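# Load green cube and yellow arch into black box

## Task

Take the green cube and the yellow arch block off the desk and set each one inside the black box resting flat on the box floor. The blocks that were already in the box must still lie flat on its floor at the end, and anything already achieved must remain so. The green carton on the cupboard shelf must keep its flap open. Finish with both hands released and clear of everything, and the robot neither fallen nor tilted.

## Robot and tools

ROBOT. A Rainbow Robotics RB-Y1: a wheeled base (0.58 m wide, 0.10 m ahead of the drive axle, 0.57 m behind it, sweeping a 0.58 m radius when spinning in place) that can only drive forward/back and turn, never sideways. On it sits a folding leg and a torso, a head with head_camera, and two seven-joint arms, each ending in a five-finger hand (left hand on left arm, right on right) with a wrist camera (left_wrist_camera, right_wrist_camera).

FRAMES. Base frame: origin on the floor halfway between the drive wheels, x forward, y to the left, z up, metres. The printed chest, left_hand and right_hand positions use it. The hand point sits 0.045 m in front of the palm; its +z runs along straightened fingers, +y out of the palm. Odometry frame is where the base frame was at scene start; base_odometry counts wheel turns only (heading in rad, left positive), so slipping looks like travel.

TOOL move. One action per call, plus optional "cameras" (list of names or ["all"]; [] for none) and "blocking" (true/absent waits until everything rests; false returns in about 0.5 s while motion continues). An action is "base" and/or "joints" (with optional "min_time_s"), or "target" alone (optionally with "min_time_s"). A call with no action just reports state and all images.
- "base": a single object {"x_m_s", "turn_rad_s", "for_s"}: forward speed in m/s (negative is backward; 0.005 to 1.5 in magnitude), turning rate in rad/s with left positive (0.02 to 1.509 in magnitude), duration 0.1 to 5 s. These are velocities, so travel is roughly speed times duration, a relative motion from where the base is; omitted values are 0. Acceleration is about 0.4 to 0.5 m/s².
- "joints": a flat dictionary keyed by joint name, each value an absolute target, not an increment. Radians for torso (torso_squat_rad 0 to 1.2, torso_shift_rad -0.3 to 0.6, torso_pitch_rad -0.2 to 1.4 bowing forward, torso_yaw_rad -1.5 to 1.5 left positive), arms (e.g. left_shoulder_roll_rad 0 to 3.141 lifts outward; right_shoulder_roll_rad -3.141 to 0; elbows -2.617 to 0.01, negative bends) and head (head_pan_rad ±0.523 left positive, head_tilt_rad -0.35 to 1.57 down positive). Finger keys (<side>_hand_little/ring/middle/index/thumb_turn/thumb_bend) run -1 closed to +1 open; <side>_hand_force_limit (-1 ≈ 0 N to +1 = 10 N, thumb 15 N) and <side>_hand_speed (-0.96 to 1) are settings. Torso combos must also hold: squat+shift ≤ 1.52; squat−shift+pitch ≤ 1.57; shift+0.5·pitch−0.4·squat ≤ 0.7; shift+0.3·pitch−0.5·squat ≤ 0.39.
- "target": an absolute pose for one hand: "side" ("left"/"right"), "x","y","z" in metres in the base frame (-3 to 3) for the hand point, and "quat_wxyz" as the hand lines print it. Waited on always; refused if another move is still running or if the path passes within 20 mm of the body or other arm. Long moves may bow; chain short poses.
- "min_time_s" (0.1 to 8 s) is the minimum duration for arm, head and torso motions in that action.

OTHER TOOLS. wait {"seconds" 0 to 10, "cameras"} lets time pass and returns early once motion settles. stop {"cameras"} brakes every running motion. zoom_image {"camera", "region":[x0,y0,x1,y1]} enlarges part of a camera's newest image (pixels from top-left, up to 504 per side). show_instructions shows the reference pages. finished_scene {"scene":1} ends the scene irreversibly.

RESULTS. base_status, joint_status, left_hand_status, right_hand_status give each motion's outcome: done, moving, reached, short (with error), off_target, not_followed, refused (with reason), stopped, contact_stop, time_out, limit_stop_at_<name>, torque_fault, limit_stop_at_motor_heat. An unplanned stop, or a refused move, cancels the later move/wait/finished_scene calls in the same reply. on_its_own lists what happened uncommanded. <side>_hand_stopped_by gives six words (little, ring, middle, index, thumb_bend, thumb_turn): moving, target, force, stalled, fault. <side>_<motor>_load_n is fingertip force (positive = pushed open); a near-zero reading after grasping means the object slipped. lidar_m lists 12 distances in 30° sectors counter-clockwise from straight ahead, at 0.23 m height. motor_effort gives wheel effort in percent (peak in brackets). Joint torques, external torques, wrist force/torque and motor temperatures help detect contact, load and heat.

GRASPING. Fingers move only when their target changes. Raise force_limit above the starting -1-equivalent and close slowly (speed -0.94 or less) for a gentle grip; the thumb turned in (thumb_turn -1) lets the hand wrap objects 0.035 to 0.065 m thick. A closed hand holds about 0.3 kg.

AVOID. Tipping: no fast bows or rises with arms extended, no hard stops while driving, no heavy load far forward, never drive the upper body into a desk edge. Do not ram furniture (wheels may cut out for 2 s). Keep the arms from pressing or striking each other; keep shoulder rolls about 0.5 rad outward when both arms reach forward. Avoid torque faults and overheating from long stretched holds. Do not drop blocks even slightly, release moving blocks, slam, or knock the boxed blocks or the green carton's flap. Lower each block to the box floor, open the hand, lift away, then finish.

Each tool is called as name(argument=value, ...), one argument or row to a line, values as JSON.

Reference images:

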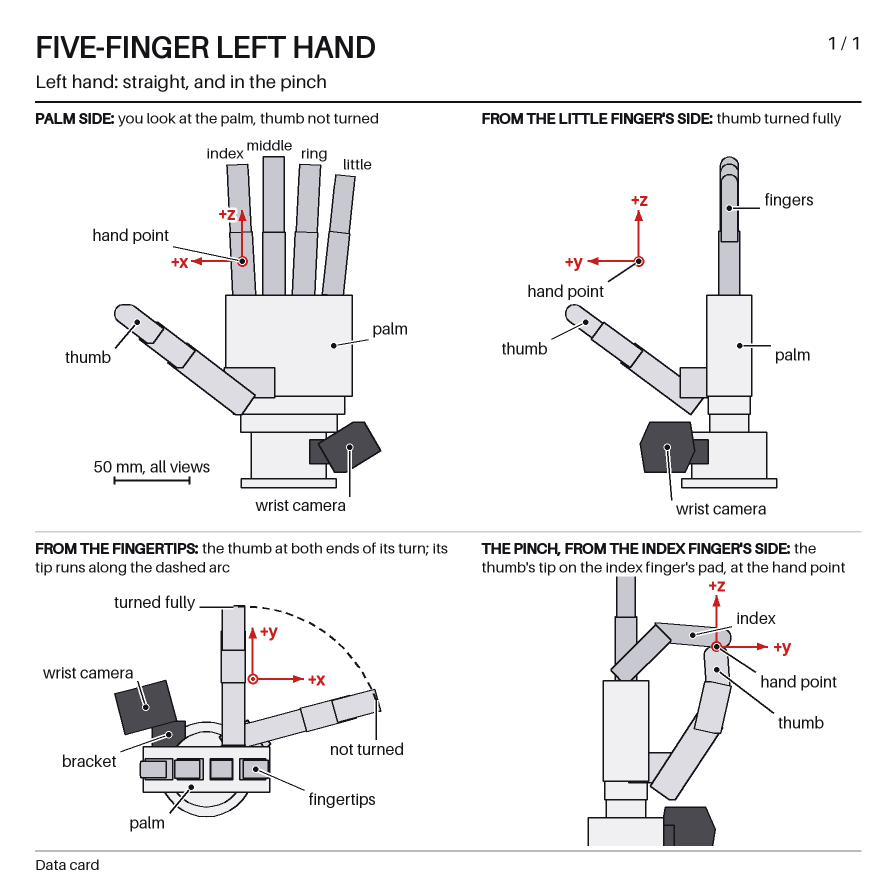

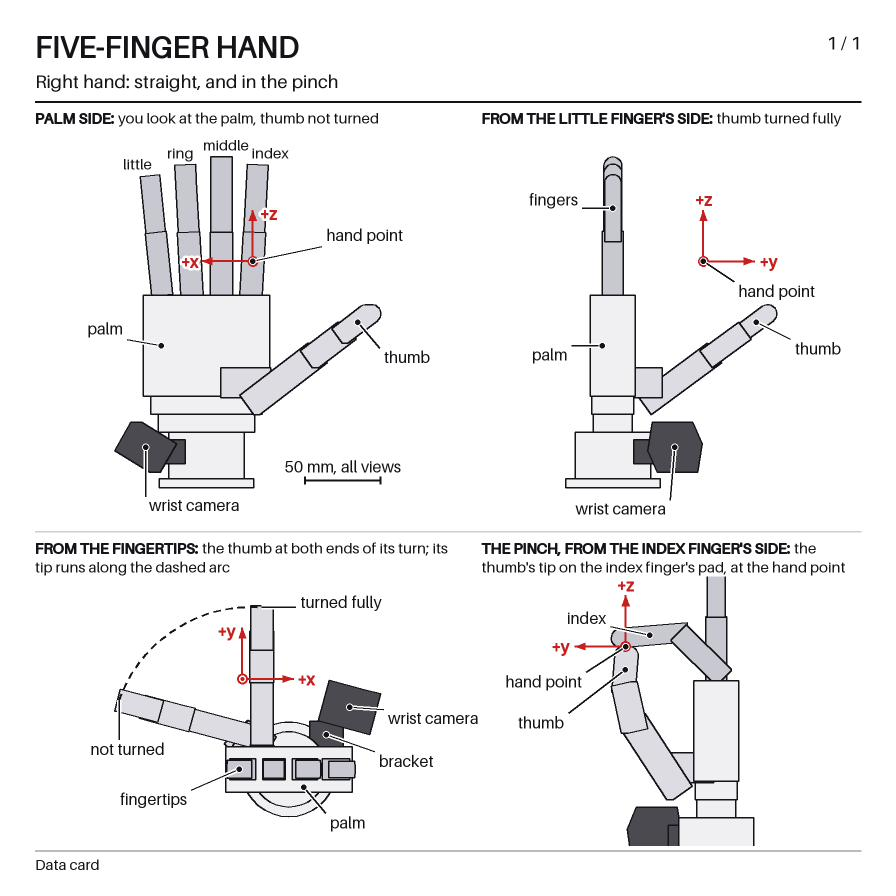

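## Session

move(
)

Scene clock: 0.00 s.
Joint torques (N m): no reading
External joint torques (N m): no reading
Motor temperatures (°C): left_arm=[32 28 30 31 33 33 34] | right_arm=[29 29 31 31 35 35 31]
Wrist force (N): no reading
Wrist torque (N m): no reading
Wrist force, peak (N): no reading
base_odometry: x=+0.000 y=+0.000 heading=+0.000
lidar_m: 2.16 3.25 3.32 2.66 1.41 1.51 0.86 1.29 1.29 1.14 1.60 1.66
base_status: not commanded
joint_positions: torso_squat_rad=+0.350 torso_shift_rad=+0.000 torso_pitch_rad=+0.000 torso_yaw_rad=+0.000 left_shoulder_pitch_rad=-0.044 left_shoulder_roll_rad=+0.067 left_shoulder_yaw_rad=+0.008 left_elbow_rad=-2.148 left_forearm_roll_rad=-0.040 left_wrist_pitch_rad=+1.109 left_hand_roll_rad=+0.008 right_shoulder_pitch_rad=+0.021 right_shoulder_roll_rad=-0.040 right_shoulder_yaw_rad=+0.046 right_elbow_rad=-2.104 right_forearm_roll_rad=-0.018 right_wrist_pitch_rad=+0.758 right_hand_roll_rad=+0.013 head_pan_rad=+0.000 head_tilt_rad=+0.400 left_hand_little=+1.000 left_hand_ring=+1.000 left_hand_middle=+1.000 left_hand_index=+1.000 left_hand_thumb_turn=+1.000 left_hand_thumb_bend=+1.000 left_hand_force_limit=+0.000 left_hand_speed=-0.800 right_hand_little=+1.000 right_hand_ring=+1.000 right_hand_middle=+1.000 right_hand_index=+1.000 right_hand_thumb_turn=+1.000 right_hand_thumb_bend=+1.000 right_hand_force_limit=+0.000 right_hand_speed=-0.800
joint_status: not commanded
wheel_motors_off: 0
left_hand_stopped_by: target,target,target,target,target,target
right_hand_stopped_by: target,target,target,target,target,target
left_little_load_n: 0.0
left_ring_load_n: 0.0
left_middle_load_n: 0.0
left_index_load_n: 0.0
left_thumb_bend_load_n: 0.0
left_thumb_turn_load_n: 0.0
right_little_load_n: 0.0
right_ring_load_n: 0.0
right_middle_load_n: 0.0
right_index_load_n: 0.0
right_thumb_bend_load_n: 0.0
right_thumb_turn_load_n: -0.5
motor_effort: left_wheel=-2 right_wheel=-1
chest: x=-0.2280 y=+0.0007 z=+1.2475 quat_wxyz=(+1.000, +0.000, +0.000, +0.000) (m; base frame)
left_hand: x=+0.2575 y=+0.2208 z=+0.9916 quat_wxyz=(+0.396, -0.596, +0.615, -0.332) (m; base frame)
right_hand: x=+0.2875 y=-0.1766 z=+1.0224 quat_wxyz=(+0.436, -0.580, +0.535, -0.434) (m; base frame)
pictures: head_camera, left_wrist_camera, right_wrist_camera
Images, in order (width x height): head_camera 896x504, left_wrist_camera 504x504, right_wrist_camera 504x504.

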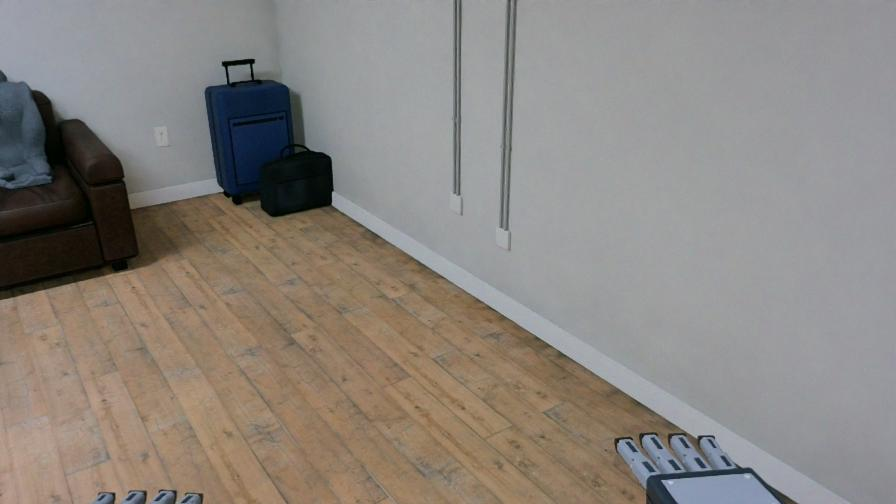

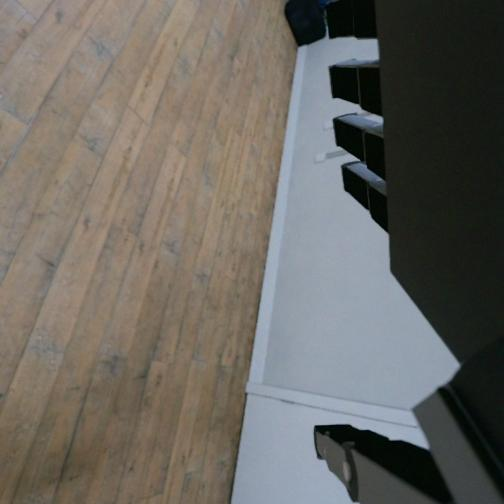

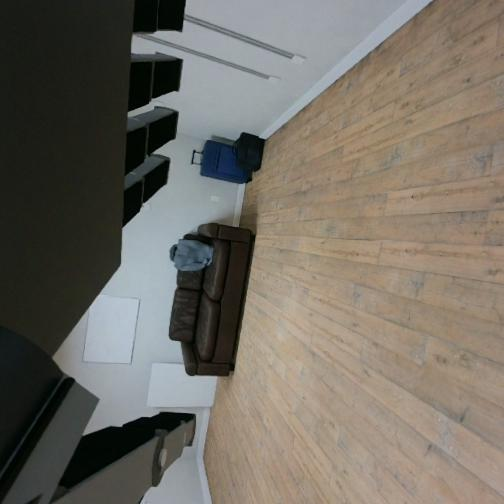

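move(
  base={"turn_rad_s": 0.8, "for_s": 1.5},
  cameras=["head_camera"],
)

move(
  base={"turn_rad_s": 0.8, "for_s": 1.5},
  cameras=["head_camera"],
)

move(
  base={"turn_rad_s": 0.8, "for_s": 1.5},
  cameras=["head_camera"],
)

move(
  base={"turn_rad_s": 0.8, "for_s": 1.5},
  cameras=["head_camera"],
)

Scene clock: 3.93 s.
Joint torques (N m): left_arm=[-10.55 0.74 0.81 -8.84 -0.15 -1.81 0.06] | right_arm=[-10.12 -0.19 0.42 -10.06 0.24 -2.01 0.03]
External joint torques (N m): left_arm=[0.09 -0.48 0.09 0.3 -0.03 -0.03 0.06] | right_arm=[-0.26 0.29 0.85 -0.66 0.05 -0.1 0.03]
Wrist force (N): left_arm=[0.6 4.1 0.9] | right_arm=[-1.1 5.5 0.0]
Wrist torque (N m): left_arm=[0.16 0.02 -0.19] | right_arm=[0.30 0.07 0.08]
Wrist force, peak (N): left_arm=[0.3 4.4 1.0] | right_arm=[-0.9 6.0 0.4]
move: done
base_odometry: x=+0.000 y=+0.000 heading=+1.125
lidar_m: 3.40 2.67 1.40 1.51 0.86 1.26 1.23 1.13 1.63 1.73 2.34 3.26
base_status: done (sent for 1.5 of 1.5 s)
joint_positions: torso_squat_rad=+0.350 torso_shift_rad=+0.000 torso_pitch_rad=+0.000 torso_yaw_rad=+0.000 left_shoulder_pitch_rad=-0.044 left_shoulder_roll_rad=+0.067 left_shoulder_yaw_rad=+0.008 left_elbow_rad=-2.148 left_forearm_roll_rad=-0.040 left_wrist_pitch_rad=+1.109 left_hand_roll_rad=+0.008 right_shoulder_pitch_rad=+0.021 right_shoulder_roll_rad=-0.040 right_shoulder_yaw_rad=+0.046 right_elbow_rad=-2.104 right_forearm_roll_rad=-0.018 right_wrist_pitch_rad=+0.758 right_hand_roll_rad=+0.013 head_pan_rad=+0.000 head_tilt_rad=+0.400 left_hand_little=+1.000 left_hand_ring=+1.000 left_hand_middle=+1.000 left_hand_index=+1.000 left_hand_thumb_turn=+1.000 left_hand_thumb_bend=+1.000 left_hand_force_limit=+0.000 left_hand_speed=-0.800 right_hand_little=+1.000 right_hand_ring=+1.000 right_hand_middle=+1.000 right_hand_index=+1.000 right_hand_thumb_turn=+1.000 right_hand_thumb_bend=+1.000 right_hand_force_limit=+0.000 right_hand_speed=-0.800
joint_status: not commanded
wheel_motors_off: 0
left_hand_stopped_by: target,target,target,target,target,target
right_hand_stopped_by: target,target,target,target,target,target
left_little_load_n: 0.0
left_ring_load_n: 0.0
left_middle_load_n: 0.0
left_index_load_n: 0.0
left_thumb_bend_load_n: 0.0
left_thumb_turn_load_n: 0.0
right_little_load_n: 0.0
right_ring_load_n: -0.5
right_middle_load_n: 0.0
right_index_load_n: 0.0
right_thumb_bend_load_n: 0.0
right_thumb_turn_load_n: -0.5
motor_effort: left_wheel=+2(22) right_wheel=+4(31)
chest: x=-0.2280 y=+0.0007 z=+1.2475 quat_wxyz=(+1.000, +0.000, +0.000, +0.000)
left_hand: x=+0.2574 y=+0.2208 z=+0.9916 quat_wxyz=(+0.396, -0.596, +0.615, -0.332)
right_hand: x=+0.2875 y=-0.1767 z=+1.0224 quat_wxyz=(+0.436, -0.580, +0.535, -0.434)
Images, in order (width x height): head_camera 896x504.

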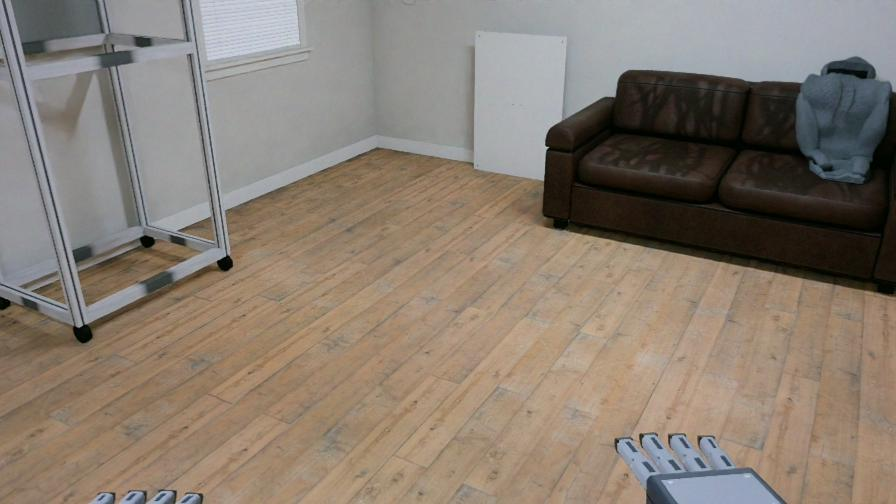

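Scene clock: 7.30 s.
Joint torques (N m): left_arm=[-10.22 0.95 0.88 -8.86 -0.14 -1.85 0.03] | right_arm=[-10.56 -0.39 -0.21 -10.33 0.26 -1.76 -0.02]
External joint torques (N m): left_arm=[0.42 -0.27 0.16 0.28 -0.02 -0.07 0.03] | right_arm=[-0.7 0.09 0.23 -0.93 0.07 0.15 -0.01]
Wrist force (N): left_arm=[0.5 4.1 0.9] | right_arm=[-0.7 5.3 0.3]
Wrist torque (N m): left_arm=[0.15 0.03 -0.19] | right_arm=[0.24 0.03 0.13]
Wrist force, peak (N): left_arm=[0.3 4.4 1.0] | right_arm=[-0.8 6.1 0.2]
move: done
base_odometry: x=+0.000 y=+0.000 heading=+2.249
lidar_m: 1.41 0.86 0.90 1.26 1.14 1.11 1.60 1.76 2.58 3.29 3.10 2.67
base_status: done (sent for 1.5 of 1.5 s)
joint_positions: torso_squat_rad=+0.350 torso_shift_rad=+0.000 torso_pitch_rad=+0.000 torso_yaw_rad=+0.000 left_shoulder_pitch_rad=-0.044 left_shoulder_roll_rad=+0.067 left_shoulder_yaw_rad=+0.008 left_elbow_rad=-2.148 left_forearm_roll_rad=-0.040 left_wrist_pitch_rad=+1.109 left_hand_roll_rad=+0.008 right_shoulder_pitch_rad=+0.021 right_shoulder_roll_rad=-0.040 right_shoulder_yaw_rad=+0.046 right_elbow_rad=-2.104 right_forearm_roll_rad=-0.018 right_wrist_pitch_rad=+0.758 right_hand_roll_rad=+0.013 head_pan_rad=+0.000 head_tilt_rad=+0.400 left_hand_little=+1.000 left_hand_ring=+1.000 left_hand_middle=+1.000 left_hand_index=+1.000 left_hand_thumb_turn=+1.000 left_hand_thumb_bend=+1.000 left_hand_force_limit=+0.000 left_hand_speed=-0.800 right_hand_little=+1.000 right_hand_ring=+1.000 right_hand_middle=+1.000 right_hand_index=+1.000 right_hand_thumb_turn=+1.000 right_hand_thumb_bend=+1.000 right_hand_force_limit=+0.000 right_hand_speed=-0.800
joint_status: not commanded
wheel_motors_off: 0
left_hand_stopped_by: target,target,target,target,target,target
right_hand_stopped_by: target,target,target,target,target,target
left_little_load_n: 0.0
left_ring_load_n: 0.0
left_middle_load_n: 0.0
left_index_load_n: 0.0
left_thumb_bend_load_n: 0.0
left_thumb_turn_load_n: -0.5
right_little_load_n: 0.0
right_ring_load_n: 0.0
right_middle_load_n: 0.0
right_index_load_n: 0.0
right_thumb_bend_load_n: 0.0
right_thumb_turn_load_n: -0.5
motor_effort: left_wheel=+2(14) right_wheel=+6(29)
chest: x=-0.2280 y=+0.0007 z=+1.2475 quat_wxyz=(+1.000, +0.000, +0.000, +0.000)
left_hand: x=+0.2574 y=+0.2208 z=+0.9916 quat_wxyz=(+0.396, -0.596, +0.615, -0.332)
right_hand: x=+0.2875 y=-0.1767 z=+1.0224 quat_wxyz=(+0.436, -0.580, +0.535, -0.434)
Images, in order (width x height): head_camera 896x504.

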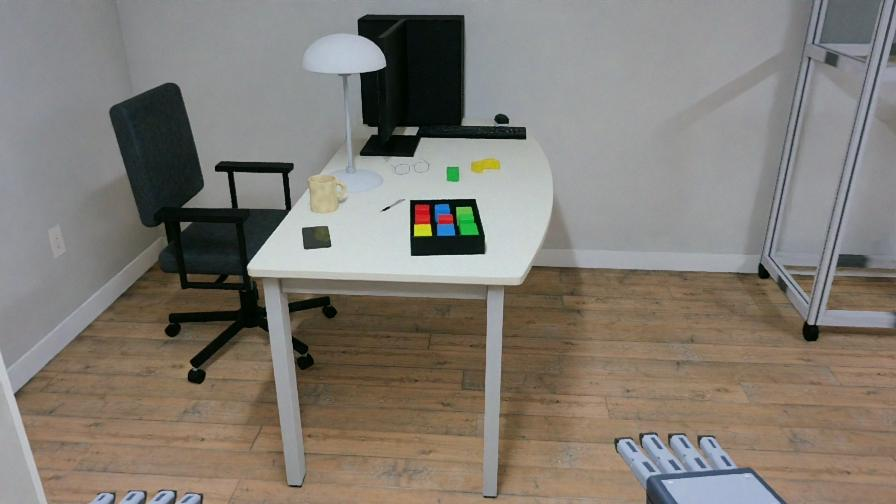

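Scene clock: 10.67 s.
Joint torques (N m): left_arm=[-10.42 1.01 0.96 -8.93 -0.12 -1.83 0.01] | right_arm=[-10.27 -0.17 -0.07 -10.4 0.12 -1.62 0.26]
External joint torques (N m): left_arm=[0.22 -0.22 0.24 0.21 0 -0.05 0.01] | right_arm=[-0.4 0.31 0.36 -1 -0.07 0.29 0.26]
Wrist force (N): left_arm=[0.4 4.1 1.1] | right_arm=[-1.0 5.4 0.2]
Wrist torque (N m): left_arm=[0.15 0.06 -0.20] | right_arm=[0.27 0.08 0.09]
Wrist force, peak (N): left_arm=[0.5 4.3 1.2] | right_arm=[-1.0 5.9 0.2]
move: done
base_odometry: x=+0.000 y=+0.000 heading=-2.909
lidar_m: 0.96 1.26 1.10 1.10 1.60 1.80 2.84 3.28 3.12 2.69 1.42 0.86
base_status: done (sent for 1.5 of 1.5 s)
joint_positions: torso_squat_rad=+0.350 torso_shift_rad=+0.000 torso_pitch_rad=+0.000 torso_yaw_rad=+0.000 left_shoulder_pitch_rad=-0.044 left_shoulder_roll_rad=+0.067 left_shoulder_yaw_rad=+0.008 left_elbow_rad=-2.148 left_forearm_roll_rad=-0.040 left_wrist_pitch_rad=+1.109 left_hand_roll_rad=+0.008 right_shoulder_pitch_rad=+0.021 right_shoulder_roll_rad=-0.040 right_shoulder_yaw_rad=+0.046 right_elbow_rad=-2.104 right_forearm_roll_rad=-0.018 right_wrist_pitch_rad=+0.758 right_hand_roll_rad=+0.013 head_pan_rad=+0.000 head_tilt_rad=+0.400 left_hand_little=+1.000 left_hand_ring=+1.000 left_hand_middle=+1.000 left_hand_index=+1.000 left_hand_thumb_turn=+1.000 left_hand_thumb_bend=+1.000 left_hand_force_limit=+0.000 left_hand_speed=-0.800 right_hand_little=+1.000 right_hand_ring=+1.000 right_hand_middle=+1.000 right_hand_index=+1.000 right_hand_thumb_turn=+1.000 right_hand_thumb_bend=+1.000 right_hand_force_limit=+0.000 right_hand_speed=-0.800
joint_status: not commanded
wheel_motors_off: 0
left_hand_stopped_by: target,target,target,target,target,target
right_hand_stopped_by: target,target,target,target,target,target
left_little_load_n: 0.0
left_ring_load_n: 0.0
left_middle_load_n: 0.0
left_index_load_n: 0.0
left_thumb_bend_load_n: 0.0
left_thumb_turn_load_n: 0.0
right_little_load_n: 0.0
right_ring_load_n: 0.0
right_middle_load_n: 0.0
right_index_load_n: 0.0
right_thumb_bend_load_n: 0.0
right_thumb_turn_load_n: 0.0
motor_effort: left_wheel=+2(14) right_wheel=+6(27)
chest: x=-0.2280 y=+0.0007 z=+1.2475 quat_wxyz=(+1.000, +0.000, +0.000, +0.000)
left_hand: x=+0.2574 y=+0.2208 z=+0.9916 quat_wxyz=(+0.396, -0.596, +0.615, -0.332)
right_hand: x=+0.2875 y=-0.1767 z=+1.0224 quat_wxyz=(+0.436, -0.580, +0.535, -0.434)
Images, in order (width x height): head_camera 896x504.

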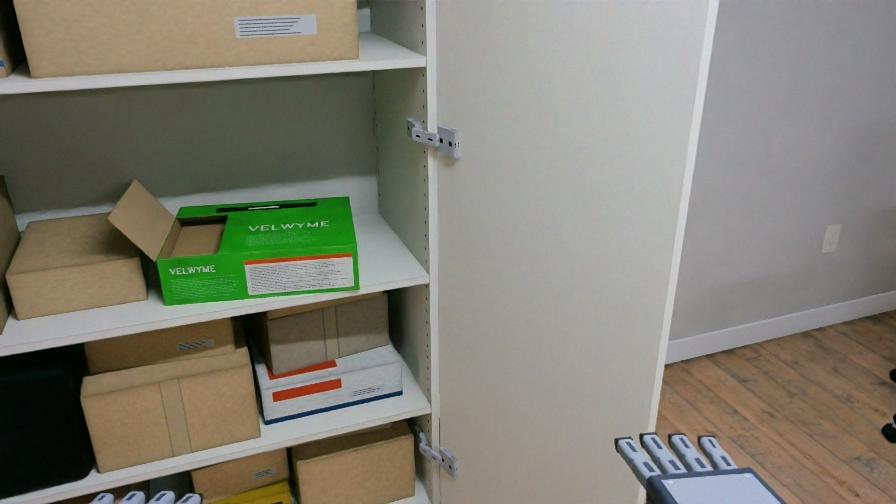

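Scene clock: 14.03 s.
Joint torques (N m): left_arm=[-10.41 0.82 0.79 -8.94 -0.04 -1.74 0.04] | right_arm=[-10.2 -0.35 -0.64 -10.35 0.09 -1.76 -0.03]
External joint torques (N m): left_arm=[0.23 -0.4 0.07 0.2 0.07 0.04 0.03] | right_arm=[-0.34 0.13 -0.2 -0.95 -0.1 0.15 -0.03]
Wrist force (N): left_arm=[0.4 4.1 0.8] | right_arm=[-0.7 5.5 0.3]
Wrist torque (N m): left_arm=[0.17 0.04 -0.19] | right_arm=[0.29 0.02 0.13]
Wrist force, peak (N): left_arm=[0.3 4.4 1.1] | right_arm=[-1.2 5.7 0.2]
move: done
base_odometry: x=+0.000 y=+0.000 heading=-1.784
lidar_m: 1.11 1.60 1.60 1.87 3.23 3.26 3.12 1.44 1.44 0.89 1.04 1.28
base_status: done (sent for 1.5 of 1.5 s)
joint_positions: torso_squat_rad=+0.350 torso_shift_rad=+0.000 torso_pitch_rad=+0.000 torso_yaw_rad=+0.000 left_shoulder_pitch_rad=-0.044 left_shoulder_roll_rad=+0.067 left_shoulder_yaw_rad=+0.008 left_elbow_rad=-2.148 left_forearm_roll_rad=-0.040 left_wrist_pitch_rad=+1.109 left_hand_roll_rad=+0.008 right_shoulder_pitch_rad=+0.021 right_shoulder_roll_rad=-0.040 right_shoulder_yaw_rad=+0.046 right_elbow_rad=-2.104 right_forearm_roll_rad=-0.018 right_wrist_pitch_rad=+0.758 right_hand_roll_rad=+0.013 head_pan_rad=+0.000 head_tilt_rad=+0.400 left_hand_little=+1.000 left_hand_ring=+1.000 left_hand_middle=+1.000 left_hand_index=+1.000 left_hand_thumb_turn=+1.000 left_hand_thumb_bend=+1.000 left_hand_force_limit=+0.000 left_hand_speed=-0.800 right_hand_little=+1.000 right_hand_ring=+1.000 right_hand_middle=+1.000 right_hand_index=+1.000 right_hand_thumb_turn=+1.000 right_hand_thumb_bend=+1.000 right_hand_force_limit=+0.000 right_hand_speed=-0.800
joint_status: not commanded
wheel_motors_off: 0
left_hand_stopped_by: target,target,target,target,target,target
right_hand_stopped_by: target,target,target,target,target,target
left_little_load_n: 0.0
left_ring_load_n: 0.0
left_middle_load_n: 0.0
left_index_load_n: 0.0
left_thumb_bend_load_n: 0.0
left_thumb_turn_load_n: -0.5
right_little_load_n: -0.5
right_ring_load_n: 0.0
right_middle_load_n: 0.0
right_index_load_n: 0.0
right_thumb_bend_load_n: 0.0
right_thumb_turn_load_n: 0.0
motor_effort: left_wheel=+2(14) right_wheel=+7(28)
chest: x=-0.2280 y=+0.0007 z=+1.2475 quat_wxyz=(+1.000, +0.000, +0.000, +0.000)
left_hand: x=+0.2574 y=+0.2208 z=+0.9916 quat_wxyz=(+0.396, -0.596, +0.615, -0.332)
right_hand: x=+0.2874 y=-0.1767 z=+1.0224 quat_wxyz=(+0.436, -0.580, +0.535, -0.434)
Images, in order (width x height): head_camera 896x504.

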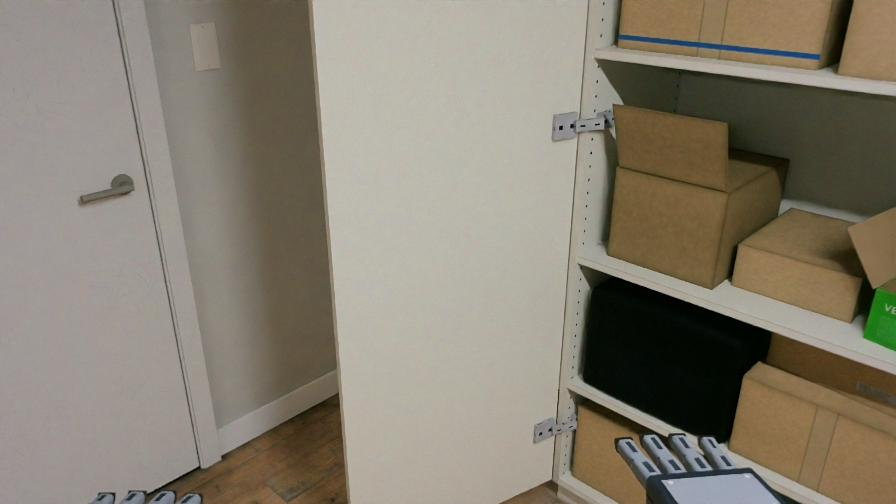

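move(
  base={"turn_rad_s": -0.8, "for_s": 2.9},
  cameras=["head_camera"],
)

zoom_image(
  camera="head_camera",
  region=[240, 100, 590, 290],
)

Scene clock: 19.10 s.
Joint torques (N m): left_arm=[-10.33 0.7 0.77 -8.74 0.02 -1.77 0.09] | right_arm=[-9.98 -0.8 -0.31 -10.06 0.3 -1.7 0.25]
External joint torques (N m): left_arm=[0.3 -0.52 0.05 0.4 0.13 0.02 0.09] | right_arm=[-0.11 -0.31 0.13 -0.66 0.11 0.21 0.26]
Wrist force (N): left_arm=[0.5 4.0 1.0] | right_arm=[-1.2 5.1 0.6]
Wrist torque (N m): left_arm=[0.13 0.04 -0.19] | right_arm=[0.19 0.06 0.10]
Wrist force, peak (N): left_arm=[0.5 4.4 0.9] | right_arm=[-1.2 5.8 0.9]
move: done
base_odometry: x=+0.000 y=+0.000 heading=+2.179
lidar_m: 1.41 0.89 0.87 1.27 1.19 1.11 1.60 1.72 2.38 3.28 3.40 2.67
base_status: done (sent for 2.9 of 2.9 s)
joint_positions: torso_squat_rad=+0.350 torso_shift_rad=+0.000 torso_pitch_rad=+0.000 torso_yaw_rad=+0.000 left_shoulder_pitch_rad=-0.044 left_shoulder_roll_rad=+0.067 left_shoulder_yaw_rad=+0.008 left_elbow_rad=-2.148 left_forearm_roll_rad=-0.040 left_wrist_pitch_rad=+1.109 left_hand_roll_rad=+0.008 right_shoulder_pitch_rad=+0.021 right_shoulder_roll_rad=-0.040 right_shoulder_yaw_rad=+0.046 right_elbow_rad=-2.104 right_forearm_roll_rad=-0.018 right_wrist_pitch_rad=+0.758 right_hand_roll_rad=+0.013 head_pan_rad=+0.000 head_tilt_rad=+0.400 left_hand_little=+1.000 left_hand_ring=+1.000 left_hand_middle=+1.000 left_hand_index=+1.000 left_hand_thumb_turn=+1.000 left_hand_thumb_bend=+1.000 left_hand_force_limit=+0.000 left_hand_speed=-0.800 right_hand_little=+1.000 right_hand_ring=+1.000 right_hand_middle=+1.000 right_hand_index=+1.000 right_hand_thumb_turn=+1.000 right_hand_thumb_bend=+1.000 right_hand_force_limit=+0.000 right_hand_speed=-0.800
joint_status: not commanded
wheel_motors_off: 0
left_hand_stopped_by: target,target,target,target,target,target
right_hand_stopped_by: target,target,target,target,target,target
left_little_load_n: 0.0
left_ring_load_n: 0.0
left_middle_load_n: 0.0
left_index_load_n: 0.0
left_thumb_bend_load_n: 0.0
left_thumb_turn_load_n: 0.0
right_little_load_n: 0.0
right_ring_load_n: 0.0
right_middle_load_n: 0.0
right_index_load_n: 0.0
right_thumb_bend_load_n: 0.0
right_thumb_turn_load_n: -0.5
motor_effort: left_wheel=+5(27) right_wheel=+3(28)
chest: x=-0.2280 y=+0.0007 z=+1.2475 quat_wxyz=(+1.000, +0.000, +0.000, +0.000)
left_hand: x=+0.2574 y=+0.2208 z=+0.9916 quat_wxyz=(+0.396, -0.596, +0.615, -0.332)
right_hand: x=+0.2874 y=-0.1766 z=+1.0224 quat_wxyz=(+0.436, -0.580, +0.535, -0.434)
Images, in order (width x height): head_camera 896x504.

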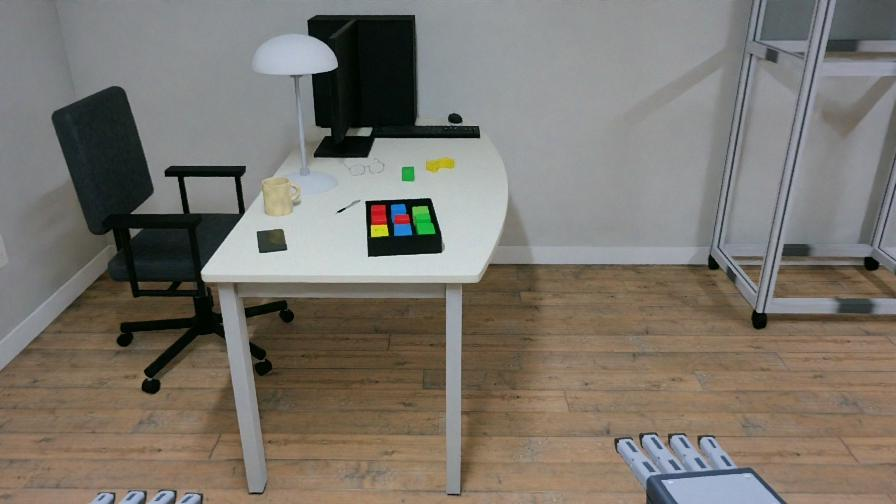

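Scaled by 1.440.

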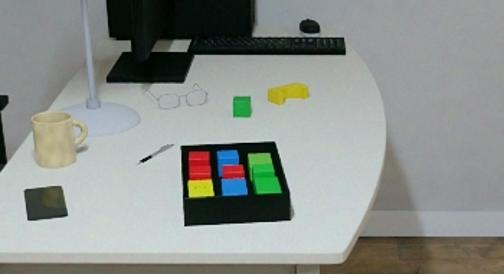

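move(
  base={"turn_rad_s": -0.4, "for_s": 1.05},
  joints={"head_pan_rad": 0.42},
  cameras=["head_camera"],
)

move(
  base={"x_m_s": 0.5, "for_s": 4.1},
  joints={"head_pan_rad": 0.5, "head_tilt_rad": 0.6},
  cameras=["head_camera"],
)

Scene clock: 23.97 s.
Joint torques (N m): left_arm=[-10.6 0.78 0.67 -8.81 -0.09 -1.83 0.15] | right_arm=[-10.3 -0.85 -0.67 -10.04 0.33 -1.79 0.11]
External joint torques (N m): left_arm=[0.03 -0.44 -0.05 0.34 0.03 -0.05 0.15] | right_arm=[-0.43 -0.36 -0.23 -0.64 0.14 0.11 0.12]
Wrist force (N): left_arm=[0.5 4.3 0.9] | right_arm=[-1.1 5.5 0.5]
Wrist torque (N m): left_arm=[0.17 0.03 -0.18] | right_arm=[0.25 0.05 0.12]
Wrist force, peak (N): left_arm=[0.6 4.4 1.1] | right_arm=[-1.4 6.0 0.0]
move: done
base_odometry: x=+0.000 y=+0.000 heading=+1.753
lidar_m: 2.67 1.41 0.87 0.92 1.27 1.13 1.10 1.63 1.78 2.67 3.25 3.09
base_status: done (sent for 1.07 of 1.07 s)
joint_positions: torso_squat_rad=+0.350 torso_shift_rad=+0.000 torso_pitch_rad=+0.000 torso_yaw_rad=+0.000 left_shoulder_pitch_rad=-0.044 left_shoulder_roll_rad=+0.067 left_shoulder_yaw_rad=+0.008 left_elbow_rad=-2.148 left_forearm_roll_rad=-0.040 left_wrist_pitch_rad=+1.109 left_hand_roll_rad=+0.008 right_shoulder_pitch_rad=+0.021 right_shoulder_roll_rad=-0.040 right_shoulder_yaw_rad=+0.046 right_elbow_rad=-2.104 right_forearm_roll_rad=-0.018 right_wrist_pitch_rad=+0.758 right_hand_roll_rad=+0.013 head_pan_rad=+0.420 head_tilt_rad=+0.400 left_hand_little=+1.000 left_hand_ring=+1.000 left_hand_middle=+1.000 left_hand_index=+1.000 left_hand_thumb_turn=+1.000 left_hand_thumb_bend=+1.000 left_hand_force_limit=+0.000 left_hand_speed=-0.800 right_hand_little=+1.000 right_hand_ring=+1.000 right_hand_middle=+1.000 right_hand_index=+1.000 right_hand_thumb_turn=+1.000 right_hand_thumb_bend=+1.000 right_hand_force_limit=+0.000 right_hand_speed=-0.800
joint_status: all done
wheel_motors_off: 0
left_hand_stopped_by: target,target,target,target,target,target
right_hand_stopped_by: target,target,target,target,target,target
left_little_load_n: 0.0
left_ring_load_n: 0.0
left_middle_load_n: 0.0
left_index_load_n: 0.0
left_thumb_bend_load_n: 0.0
left_thumb_turn_load_n: -0.5
right_little_load_n: 0.0
right_ring_load_n: 0.0
right_middle_load_n: 0.0
right_index_load_n: 0.0
right_thumb_bend_load_n: 0.0
right_thumb_turn_load_n: 0.0
motor_effort: left_wheel=+6(24) right_wheel=+3(16)
chest: x=-0.2280 y=+0.0007 z=+1.2475 quat_wxyz=(+1.000, +0.000, +0.000, +0.000)
left_hand: x=+0.2574 y=+0.2208 z=+0.9916 quat_wxyz=(+0.396, -0.596, +0.615, -0.332)
right_hand: x=+0.2875 y=-0.1766 z=+1.0224 quat_wxyz=(+0.436, -0.580, +0.535, -0.434)
Images, in order (width x height): head_camera 896x504.

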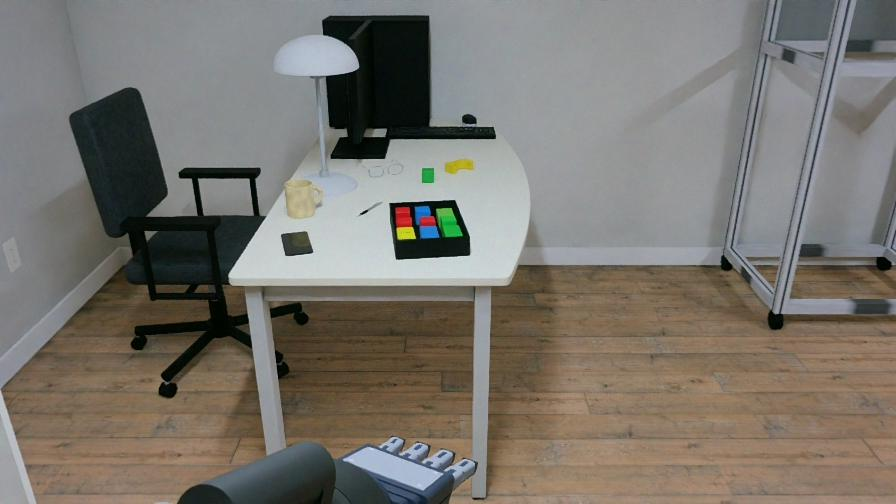

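Scene clock: 29.50 s.
Joint torques (N m): left_arm=[-10.42 1.01 0.91 -9.01 -0.12 -1.79 0.06] | right_arm=[-10.67 -0.61 -0.53 -10.39 0.15 -1.66 0.07]
External joint torques (N m): left_arm=[0.21 -0.21 0.19 0.14 -0.01 -0.01 0.05] | right_arm=[-0.81 -0.13 -0.09 -0.99 -0.04 0.25 0.07]
Wrist force (N): left_arm=[0.5 4.2 0.8] | right_arm=[-1.1 5.4 -0.3]
Wrist torque (N m): left_arm=[0.19 0.01 -0.19] | right_arm=[0.29 0.10 0.09]
Wrist force, peak (N): left_arm=[0.5 4.5 0.9] | right_arm=[-1.1 6.2 0.3]
move: done
base_odometry: x=-0.370 y=+2.016 heading=+1.753
lidar_m: 0.67 1.12 1.22 1.70 1.40 0.87 3.14 3.53 3.16 2.51 3.13 0.64
base_status: done (sent for 4.1 of 4.1 s)
joint_positions: torso_squat_rad=+0.350 torso_shift_rad=+0.000 torso_pitch_rad=+0.000 torso_yaw_rad=+0.000 left_shoulder_pitch_rad=-0.044 left_shoulder_roll_rad=+0.067 left_shoulder_yaw_rad=+0.008 left_elbow_rad=-2.148 left_forearm_roll_rad=-0.040 left_wrist_pitch_rad=+1.109 left_hand_roll_rad=+0.008 right_shoulder_pitch_rad=+0.021 right_shoulder_roll_rad=-0.040 right_shoulder_yaw_rad=+0.046 right_elbow_rad=-2.104 right_forearm_roll_rad=-0.018 right_wrist_pitch_rad=+0.758 right_hand_roll_rad=+0.013 head_pan_rad=+0.500 head_tilt_rad=+0.600 left_hand_little=+1.000 left_hand_ring=+1.000 left_hand_middle=+1.000 left_hand_index=+1.000 left_hand_thumb_turn=+1.000 left_hand_thumb_bend=+1.000 left_hand_force_limit=+0.000 left_hand_speed=-0.800 right_hand_little=+1.000 right_hand_ring=+1.000 right_hand_middle=+1.000 right_hand_index=+1.000 right_hand_thumb_turn=+1.000 right_hand_thumb_bend=+1.000 right_hand_force_limit=+0.000 right_hand_speed=-0.800
joint_status: all done
wheel_motors_off: 0
left_hand_stopped_by: target,target,target,target,target,target
right_hand_stopped_by: target,target,target,target,target,target
left_little_load_n: 0.0
left_ring_load_n: 0.0
left_middle_load_n: 0.0
left_index_load_n: 0.0
left_thumb_bend_load_n: 0.0
left_thumb_turn_load_n: 0.0
right_little_load_n: 0.0
right_ring_load_n: 0.0
right_middle_load_n: 0.0
right_index_load_n: 0.0
right_thumb_bend_load_n: 0.0
right_thumb_turn_load_n: 0.0
motor_effort: left_wheel=-2(33) right_wheel=-1(37)
chest: x=-0.2279 y=+0.0007 z=+1.2475 quat_wxyz=(+1.000, +0.000, +0.000, +0.000)
left_hand: x=+0.2575 y=+0.2208 z=+0.9916 quat_wxyz=(+0.396, -0.596, +0.615, -0.332)
right_hand: x=+0.2875 y=-0.1766 z=+1.0223 quat_wxyz=(+0.436, -0.580, +0.535, -0.434)
Images, in order (width x height): head_camera 896x504.

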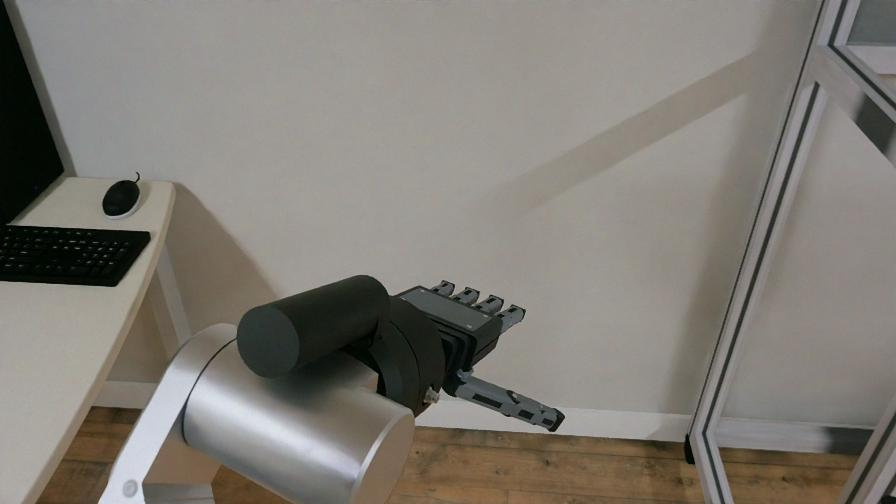

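move(
  base={"turn_rad_s": 0.8, "for_s": 2.5},
  joints={"head_pan_rad": 0.0, "head_tilt_rad": 0.7},
  cameras=["head_camera"],
)

Scene clock: 34.47 s.
Joint torques (N m): left_arm=[-10.55 0.69 0.9 -8.97 -0.16 -1.81 0] | right_arm=[-9.89 -0.43 -0.63 -10.14 0.33 -1.9 -0.05]
External joint torques (N m): left_arm=[0.09 -0.54 0.18 0.18 -0.05 -0.03 0] | right_arm=[-0.02 0.04 -0.2 -0.74 0.14 0.01 -0.05]
Wrist force (N): left_arm=[0.7 4.3 1.1] | right_arm=[-1.3 5.9 0.4]
Wrist torque (N m): left_arm=[0.17 0.01 -0.19] | right_arm=[0.33 0.11 0.13]
Wrist force, peak (N): left_arm=[0.4 4.5 1.2] | right_arm=[-1.1 6.3 0.4]
move: done
base_odometry: x=-0.370 y=+2.016 heading=-2.531
lidar_m: 1.41 0.88 3.00 3.50 3.36 2.51 2.60 1.29 0.67 1.15 1.18 1.65
base_status: done (sent for 2.5 of 2.5 s)
joint_positions: torso_squat_rad=+0.350 torso_shift_rad=+0.000 torso_pitch_rad=+0.000 torso_yaw_rad=+0.000 left_shoulder_pitch_rad=-0.044 left_shoulder_roll_rad=+0.067 left_shoulder_yaw_rad=+0.008 left_elbow_rad=-2.148 left_forearm_roll_rad=-0.040 left_wrist_pitch_rad=+1.109 left_hand_roll_rad=+0.008 right_shoulder_pitch_rad=+0.021 right_shoulder_roll_rad=-0.040 right_shoulder_yaw_rad=+0.046 right_elbow_rad=-2.104 right_forearm_roll_rad=-0.018 right_wrist_pitch_rad=+0.758 right_hand_roll_rad=+0.013 head_pan_rad=+0.000 head_tilt_rad=+0.700 left_hand_little=+1.000 left_hand_ring=+1.000 left_hand_middle=+1.000 left_hand_index=+1.000 left_hand_thumb_turn=+1.000 left_hand_thumb_bend=+1.000 left_hand_force_limit=+0.000 left_hand_speed=-0.800 right_hand_little=+1.000 right_hand_ring=+1.000 right_hand_middle=+1.000 right_hand_index=+1.000 right_hand_thumb_turn=+1.000 right_hand_thumb_bend=+1.000 right_hand_force_limit=+0.000 right_hand_speed=-0.800
joint_status: all done
wheel_motors_off: 0
left_hand_stopped_by: target,target,target,target,target,target
right_hand_stopped_by: target,target,target,target,target,target
left_little_load_n: 0.0
left_ring_load_n: 0.0
left_middle_load_n: -0.5
left_index_load_n: 0.0
left_thumb_bend_load_n: 0.0
left_thumb_turn_load_n: -0.5
right_little_load_n: 0.0
right_ring_load_n: 0.0
right_middle_load_n: 0.0
right_index_load_n: 0.0
right_thumb_bend_load_n: 0.0
right_thumb_turn_load_n: 0.0
motor_effort: left_wheel=+2(24) right_wheel=+6(27)
chest: x=-0.2280 y=+0.0007 z=+1.2475 quat_wxyz=(+1.000, +0.000, +0.000, +0.000)
left_hand: x=+0.2574 y=+0.2208 z=+0.9916 quat_wxyz=(+0.396, -0.596, +0.615, -0.332)
right_hand: x=+0.2875 y=-0.1767 z=+1.0224 quat_wxyz=(+0.436, -0.580, +0.535, -0.434)
Images, in order (width x height): head_camera 896x504.

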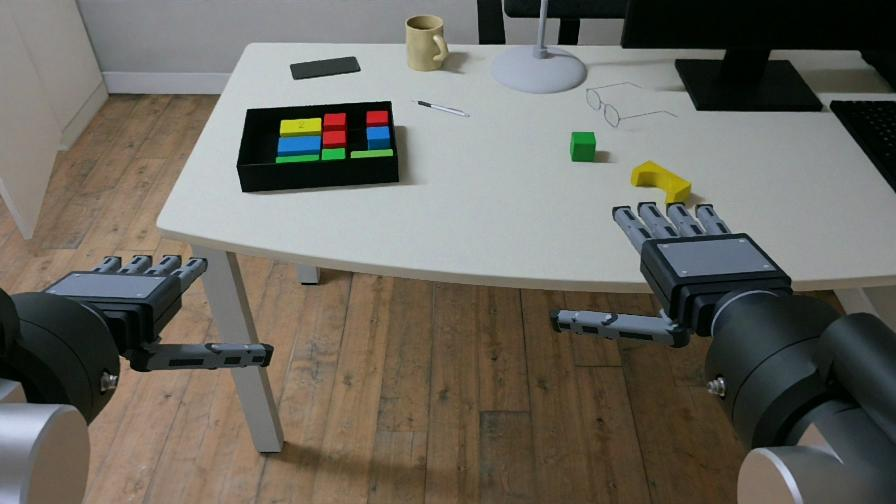

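zoom_image(
  camera="head_camera",
  region=[220, 80, 420, 200],
)

zoom_image(
  camera="head_camera",
  region=[540, 100, 740, 230],
)

Scaled by 2.520.

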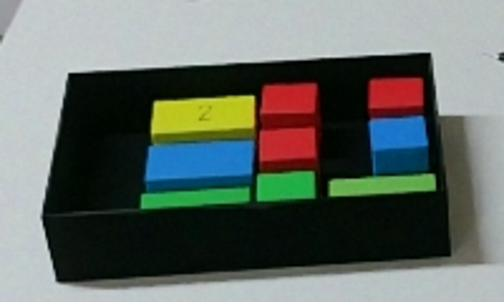

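Scaled by 2.520.

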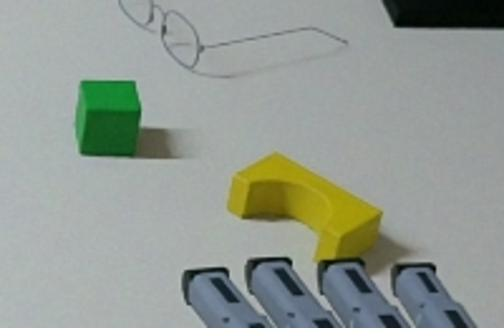

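move(
  base={"x_m_s": 0.25, "for_s": 1.6},
  joints={"head_tilt_rad": 0.9},
  cameras=["head_camera"],
)

Scene clock: 40.93 s.
Joint torques (N m): left_arm=[-10.36 0.83 1.01 -8.81 -0.1 -1.78 0.1] | right_arm=[-9.74 -0.23 -0.39 -10.39 0.3 -1.8 0.1]
External joint torques (N m): left_arm=[0.28 -0.39 0.29 0.33 0.01 0 0.1] | right_arm=[0.12 0.25 0.05 -0.99 0.11 0.1 0.1]
Wrist force (N): left_arm=[0.5 4.1 1.1] | right_arm=[-0.9 5.4 0.2]
Wrist torque (N m): left_arm=[0.15 0.03 -0.20] | right_arm=[0.27 0.04 0.11]
Wrist force, peak (N): left_arm=[0.7 4.4 1.1] | right_arm=[-1.1 5.9 0.4]
move: done
base_odometry: x=-0.698 y=+1.787 heading=-2.530
lidar_m: 2.10 0.54 0.55 3.46 3.64 2.91 2.89 0.99 1.20 1.16 1.10 1.40
base_status: done (sent for 1.6 of 1.6 s)
joint_positions: torso_squat_rad=+0.350 torso_shift_rad=+0.000 torso_pitch_rad=+0.000 torso_yaw_rad=+0.000 left_shoulder_pitch_rad=-0.044 left_shoulder_roll_rad=+0.067 left_shoulder_yaw_rad=+0.008 left_elbow_rad=-2.148 left_forearm_roll_rad=-0.040 left_wrist_pitch_rad=+1.109 left_hand_roll_rad=+0.008 right_shoulder_pitch_rad=+0.021 right_shoulder_roll_rad=-0.040 right_shoulder_yaw_rad=+0.046 right_elbow_rad=-2.104 right_forearm_roll_rad=-0.018 right_wrist_pitch_rad=+0.758 right_hand_roll_rad=+0.013 head_pan_rad=+0.000 head_tilt_rad=+0.900 left_hand_little=+1.000 left_hand_ring=+1.000 left_hand_middle=+1.000 left_hand_index=+1.000 left_hand_thumb_turn=+1.000 left_hand_thumb_bend=+1.000 left_hand_force_limit=+0.000 left_hand_speed=-0.800 right_hand_little=+1.000 right_hand_ring=+1.000 right_hand_middle=+1.000 right_hand_index=+1.000 right_hand_thumb_turn=+1.000 right_hand_thumb_bend=+1.000 right_hand_force_limit=+0.000 right_hand_speed=-0.800
joint_status: all done
wheel_motors_off: 0
left_hand_stopped_by: target,target,target,target,target,target
right_hand_stopped_by: target,target,target,target,target,target
left_little_load_n: 0.0
left_ring_load_n: 0.0
left_middle_load_n: 0.0
left_index_load_n: 0.0
left_thumb_bend_load_n: -0.5
left_thumb_turn_load_n: 0.0
right_little_load_n: 0.0
right_ring_load_n: 0.0
right_middle_load_n: 0.0
right_index_load_n: 0.0
right_thumb_bend_load_n: 0.0
right_thumb_turn_load_n: -0.5
motor_effort: left_wheel=+2(28) right_wheel=-3(34)
chest: x=-0.2279 y=+0.0007 z=+1.2475 quat_wxyz=(+1.000, +0.000, +0.000, +0.000)
left_hand: x=+0.2575 y=+0.2208 z=+0.9916 quat_wxyz=(+0.396, -0.596, +0.615, -0.332)
right_hand: x=+0.2875 y=-0.1767 z=+1.0223 quat_wxyz=(+0.436, -0.580, +0.535, -0.434)
Images, in order (width x height): head_camera 896x504.

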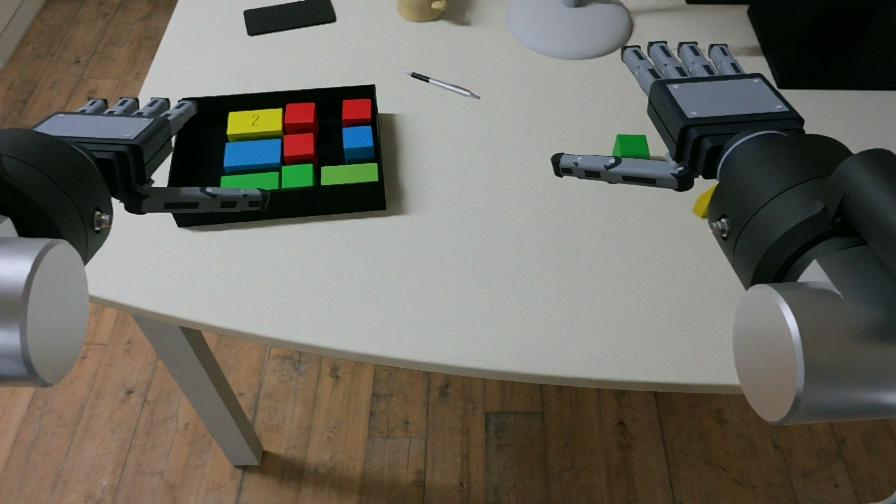

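move(
  joints={"left_shoulder_yaw_rad": 1.2, "left_shoulder_roll_rad": 0.3, "right_shoulder_yaw_rad": -1.0, "right_shoulder_roll_rad": -0.2, "head_tilt_rad": 0.9},
  cameras=["head_camera"],
  min_time_s=1.5,
)

zoom_image(
  camera="head_camera",
  region=[150, 60, 402, 240],
)

zoom_image(
  camera="head_camera",
  region=[550, 60, 802, 240],
)

Scene clock: 43.87 s.
Joint torques (N m): left_arm=[-4.59 13.13 0.96 -7.95 0.04 -1.94 0.08] | right_arm=[-5.76 -11.69 -1.45 -9.4 0.33 -1.69 0.12]
External joint torques (N m): left_arm=[-0.5 -0.86 0.25 0.18 0.16 0.01 0.08] | right_arm=[-0.93 0.5 -0.15 -0.63 0.04 0.26 0.12]
Wrist force (N): left_arm=[0.3 4.7 -0.3] | right_arm=[-1.5 5.7 -0.7]
Wrist torque (N m): left_arm=[0.28 0.02 -0.22] | right_arm=[0.35 0.12 0.06]
Wrist force, peak (N): left_arm=[0.6 4.8 -0.2] | right_arm=[-1.5 6.2 -0.5]
move: done
base_odometry: x=-0.698 y=+1.787 heading=-2.530
lidar_m: 2.10 0.54 0.56 3.46 3.64 2.90 2.90 0.99 1.20 1.16 1.11 1.40
base_status: not commanded
joint_positions: torso_squat_rad=+0.350 torso_shift_rad=+0.000 torso_pitch_rad=+0.000 torso_yaw_rad=+0.000 left_shoulder_pitch_rad=-0.044 left_shoulder_roll_rad=+0.300 left_shoulder_yaw_rad=+1.200 left_elbow_rad=-2.148 left_forearm_roll_rad=-0.040 left_wrist_pitch_rad=+1.109 left_hand_roll_rad=+0.008 right_shoulder_pitch_rad=+0.021 right_shoulder_roll_rad=-0.200 right_shoulder_yaw_rad=-1.000 right_elbow_rad=-2.104 right_forearm_roll_rad=-0.018 right_wrist_pitch_rad=+0.758 right_hand_roll_rad=+0.013 head_pan_rad=+0.000 head_tilt_rad=+0.900 left_hand_little=+1.000 left_hand_ring=+1.000 left_hand_middle=+1.000 left_hand_index=+1.000 left_hand_thumb_turn=+1.000 left_hand_thumb_bend=+1.000 left_hand_force_limit=+0.000 left_hand_speed=-0.800 right_hand_little=+1.000 right_hand_ring=+1.000 right_hand_middle=+1.000 right_hand_index=+1.000 right_hand_thumb_turn=+1.000 right_hand_thumb_bend=+1.000 right_hand_force_limit=+0.000 right_hand_speed=-0.800
joint_status: all done
wheel_motors_off: 0
left_hand_stopped_by: target,target,target,target,target,target
right_hand_stopped_by: target,target,target,target,target,target
left_little_load_n: 0.0
left_ring_load_n: 0.0
left_middle_load_n: 0.0
left_index_load_n: -0.5
left_thumb_bend_load_n: 0.0
left_thumb_turn_load_n: 0.0
right_little_load_n: 0.0
right_ring_load_n: -0.5
right_middle_load_n: -0.5
right_index_load_n: 0.0
right_thumb_bend_load_n: 0.0
right_thumb_turn_load_n: 0.0
motor_effort: left_wheel=+2(2) right_wheel=-3(4)
chest: x=-0.2280 y=+0.0007 z=+1.2475 quat_wxyz=(+1.000, +0.000, +0.000, +0.000)
left_hand: x=-0.0220 y=+0.7350 z=+1.1236 quat_wxyz=(+0.616, -0.769, +0.158, -0.070)
right_hand: x=+0.0761 y=-0.6930 z=+1.1184 quat_wxyz=(+0.148, -0.245, +0.688, -0.667)
Images, in order (width x height): head_camera 896x504.

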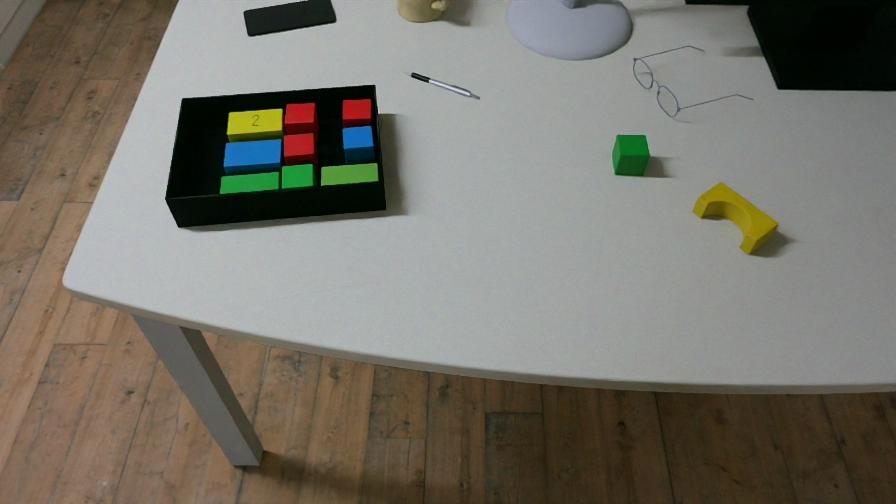

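Scaled by 2.000.

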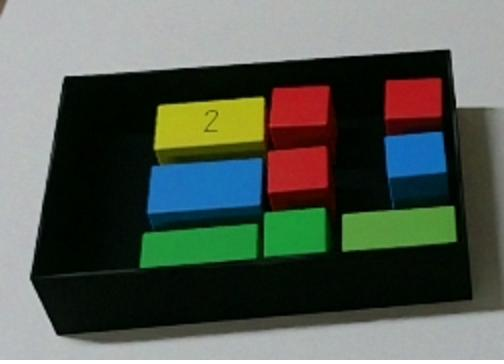

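Scaled by 2.000.

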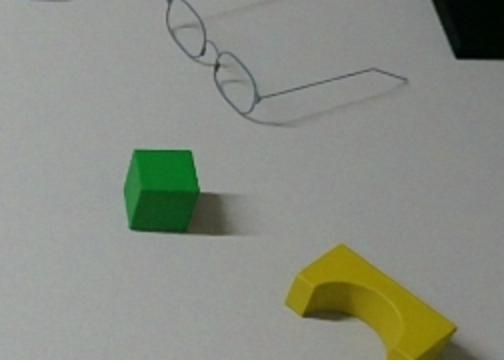

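zoom_image(
  camera="head_camera",
  region=[160, 80, 280, 230],
)

zoom_image(
  camera="head_camera",
  region=[270, 80, 390, 230],
)

zoom_image(
  camera="head_camera",
  region=[600, 120, 800, 270],
)

Scaled by 3.360.

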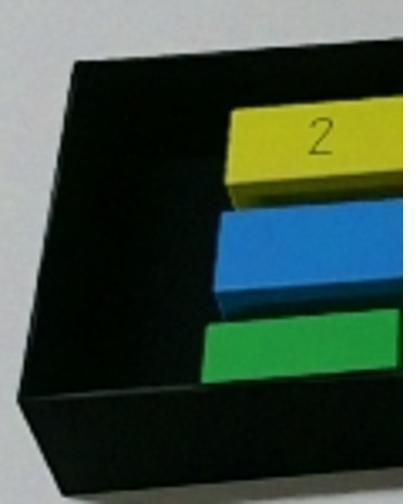

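Scaled by 3.360.

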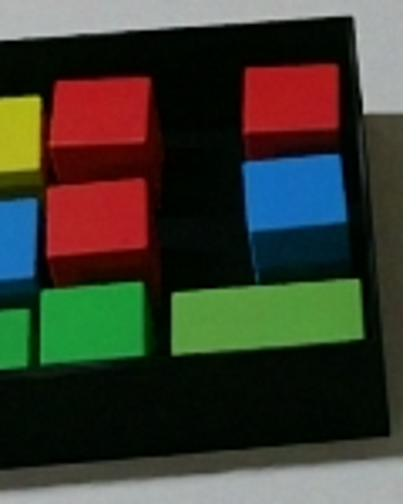

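Scaled by 2.520.

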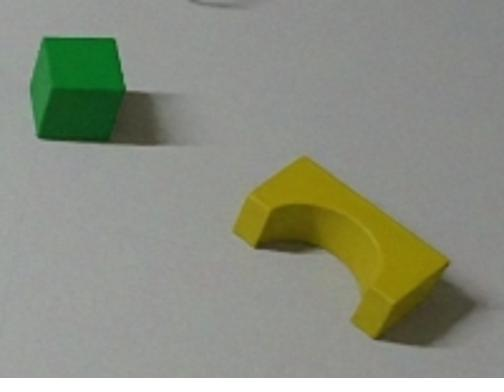

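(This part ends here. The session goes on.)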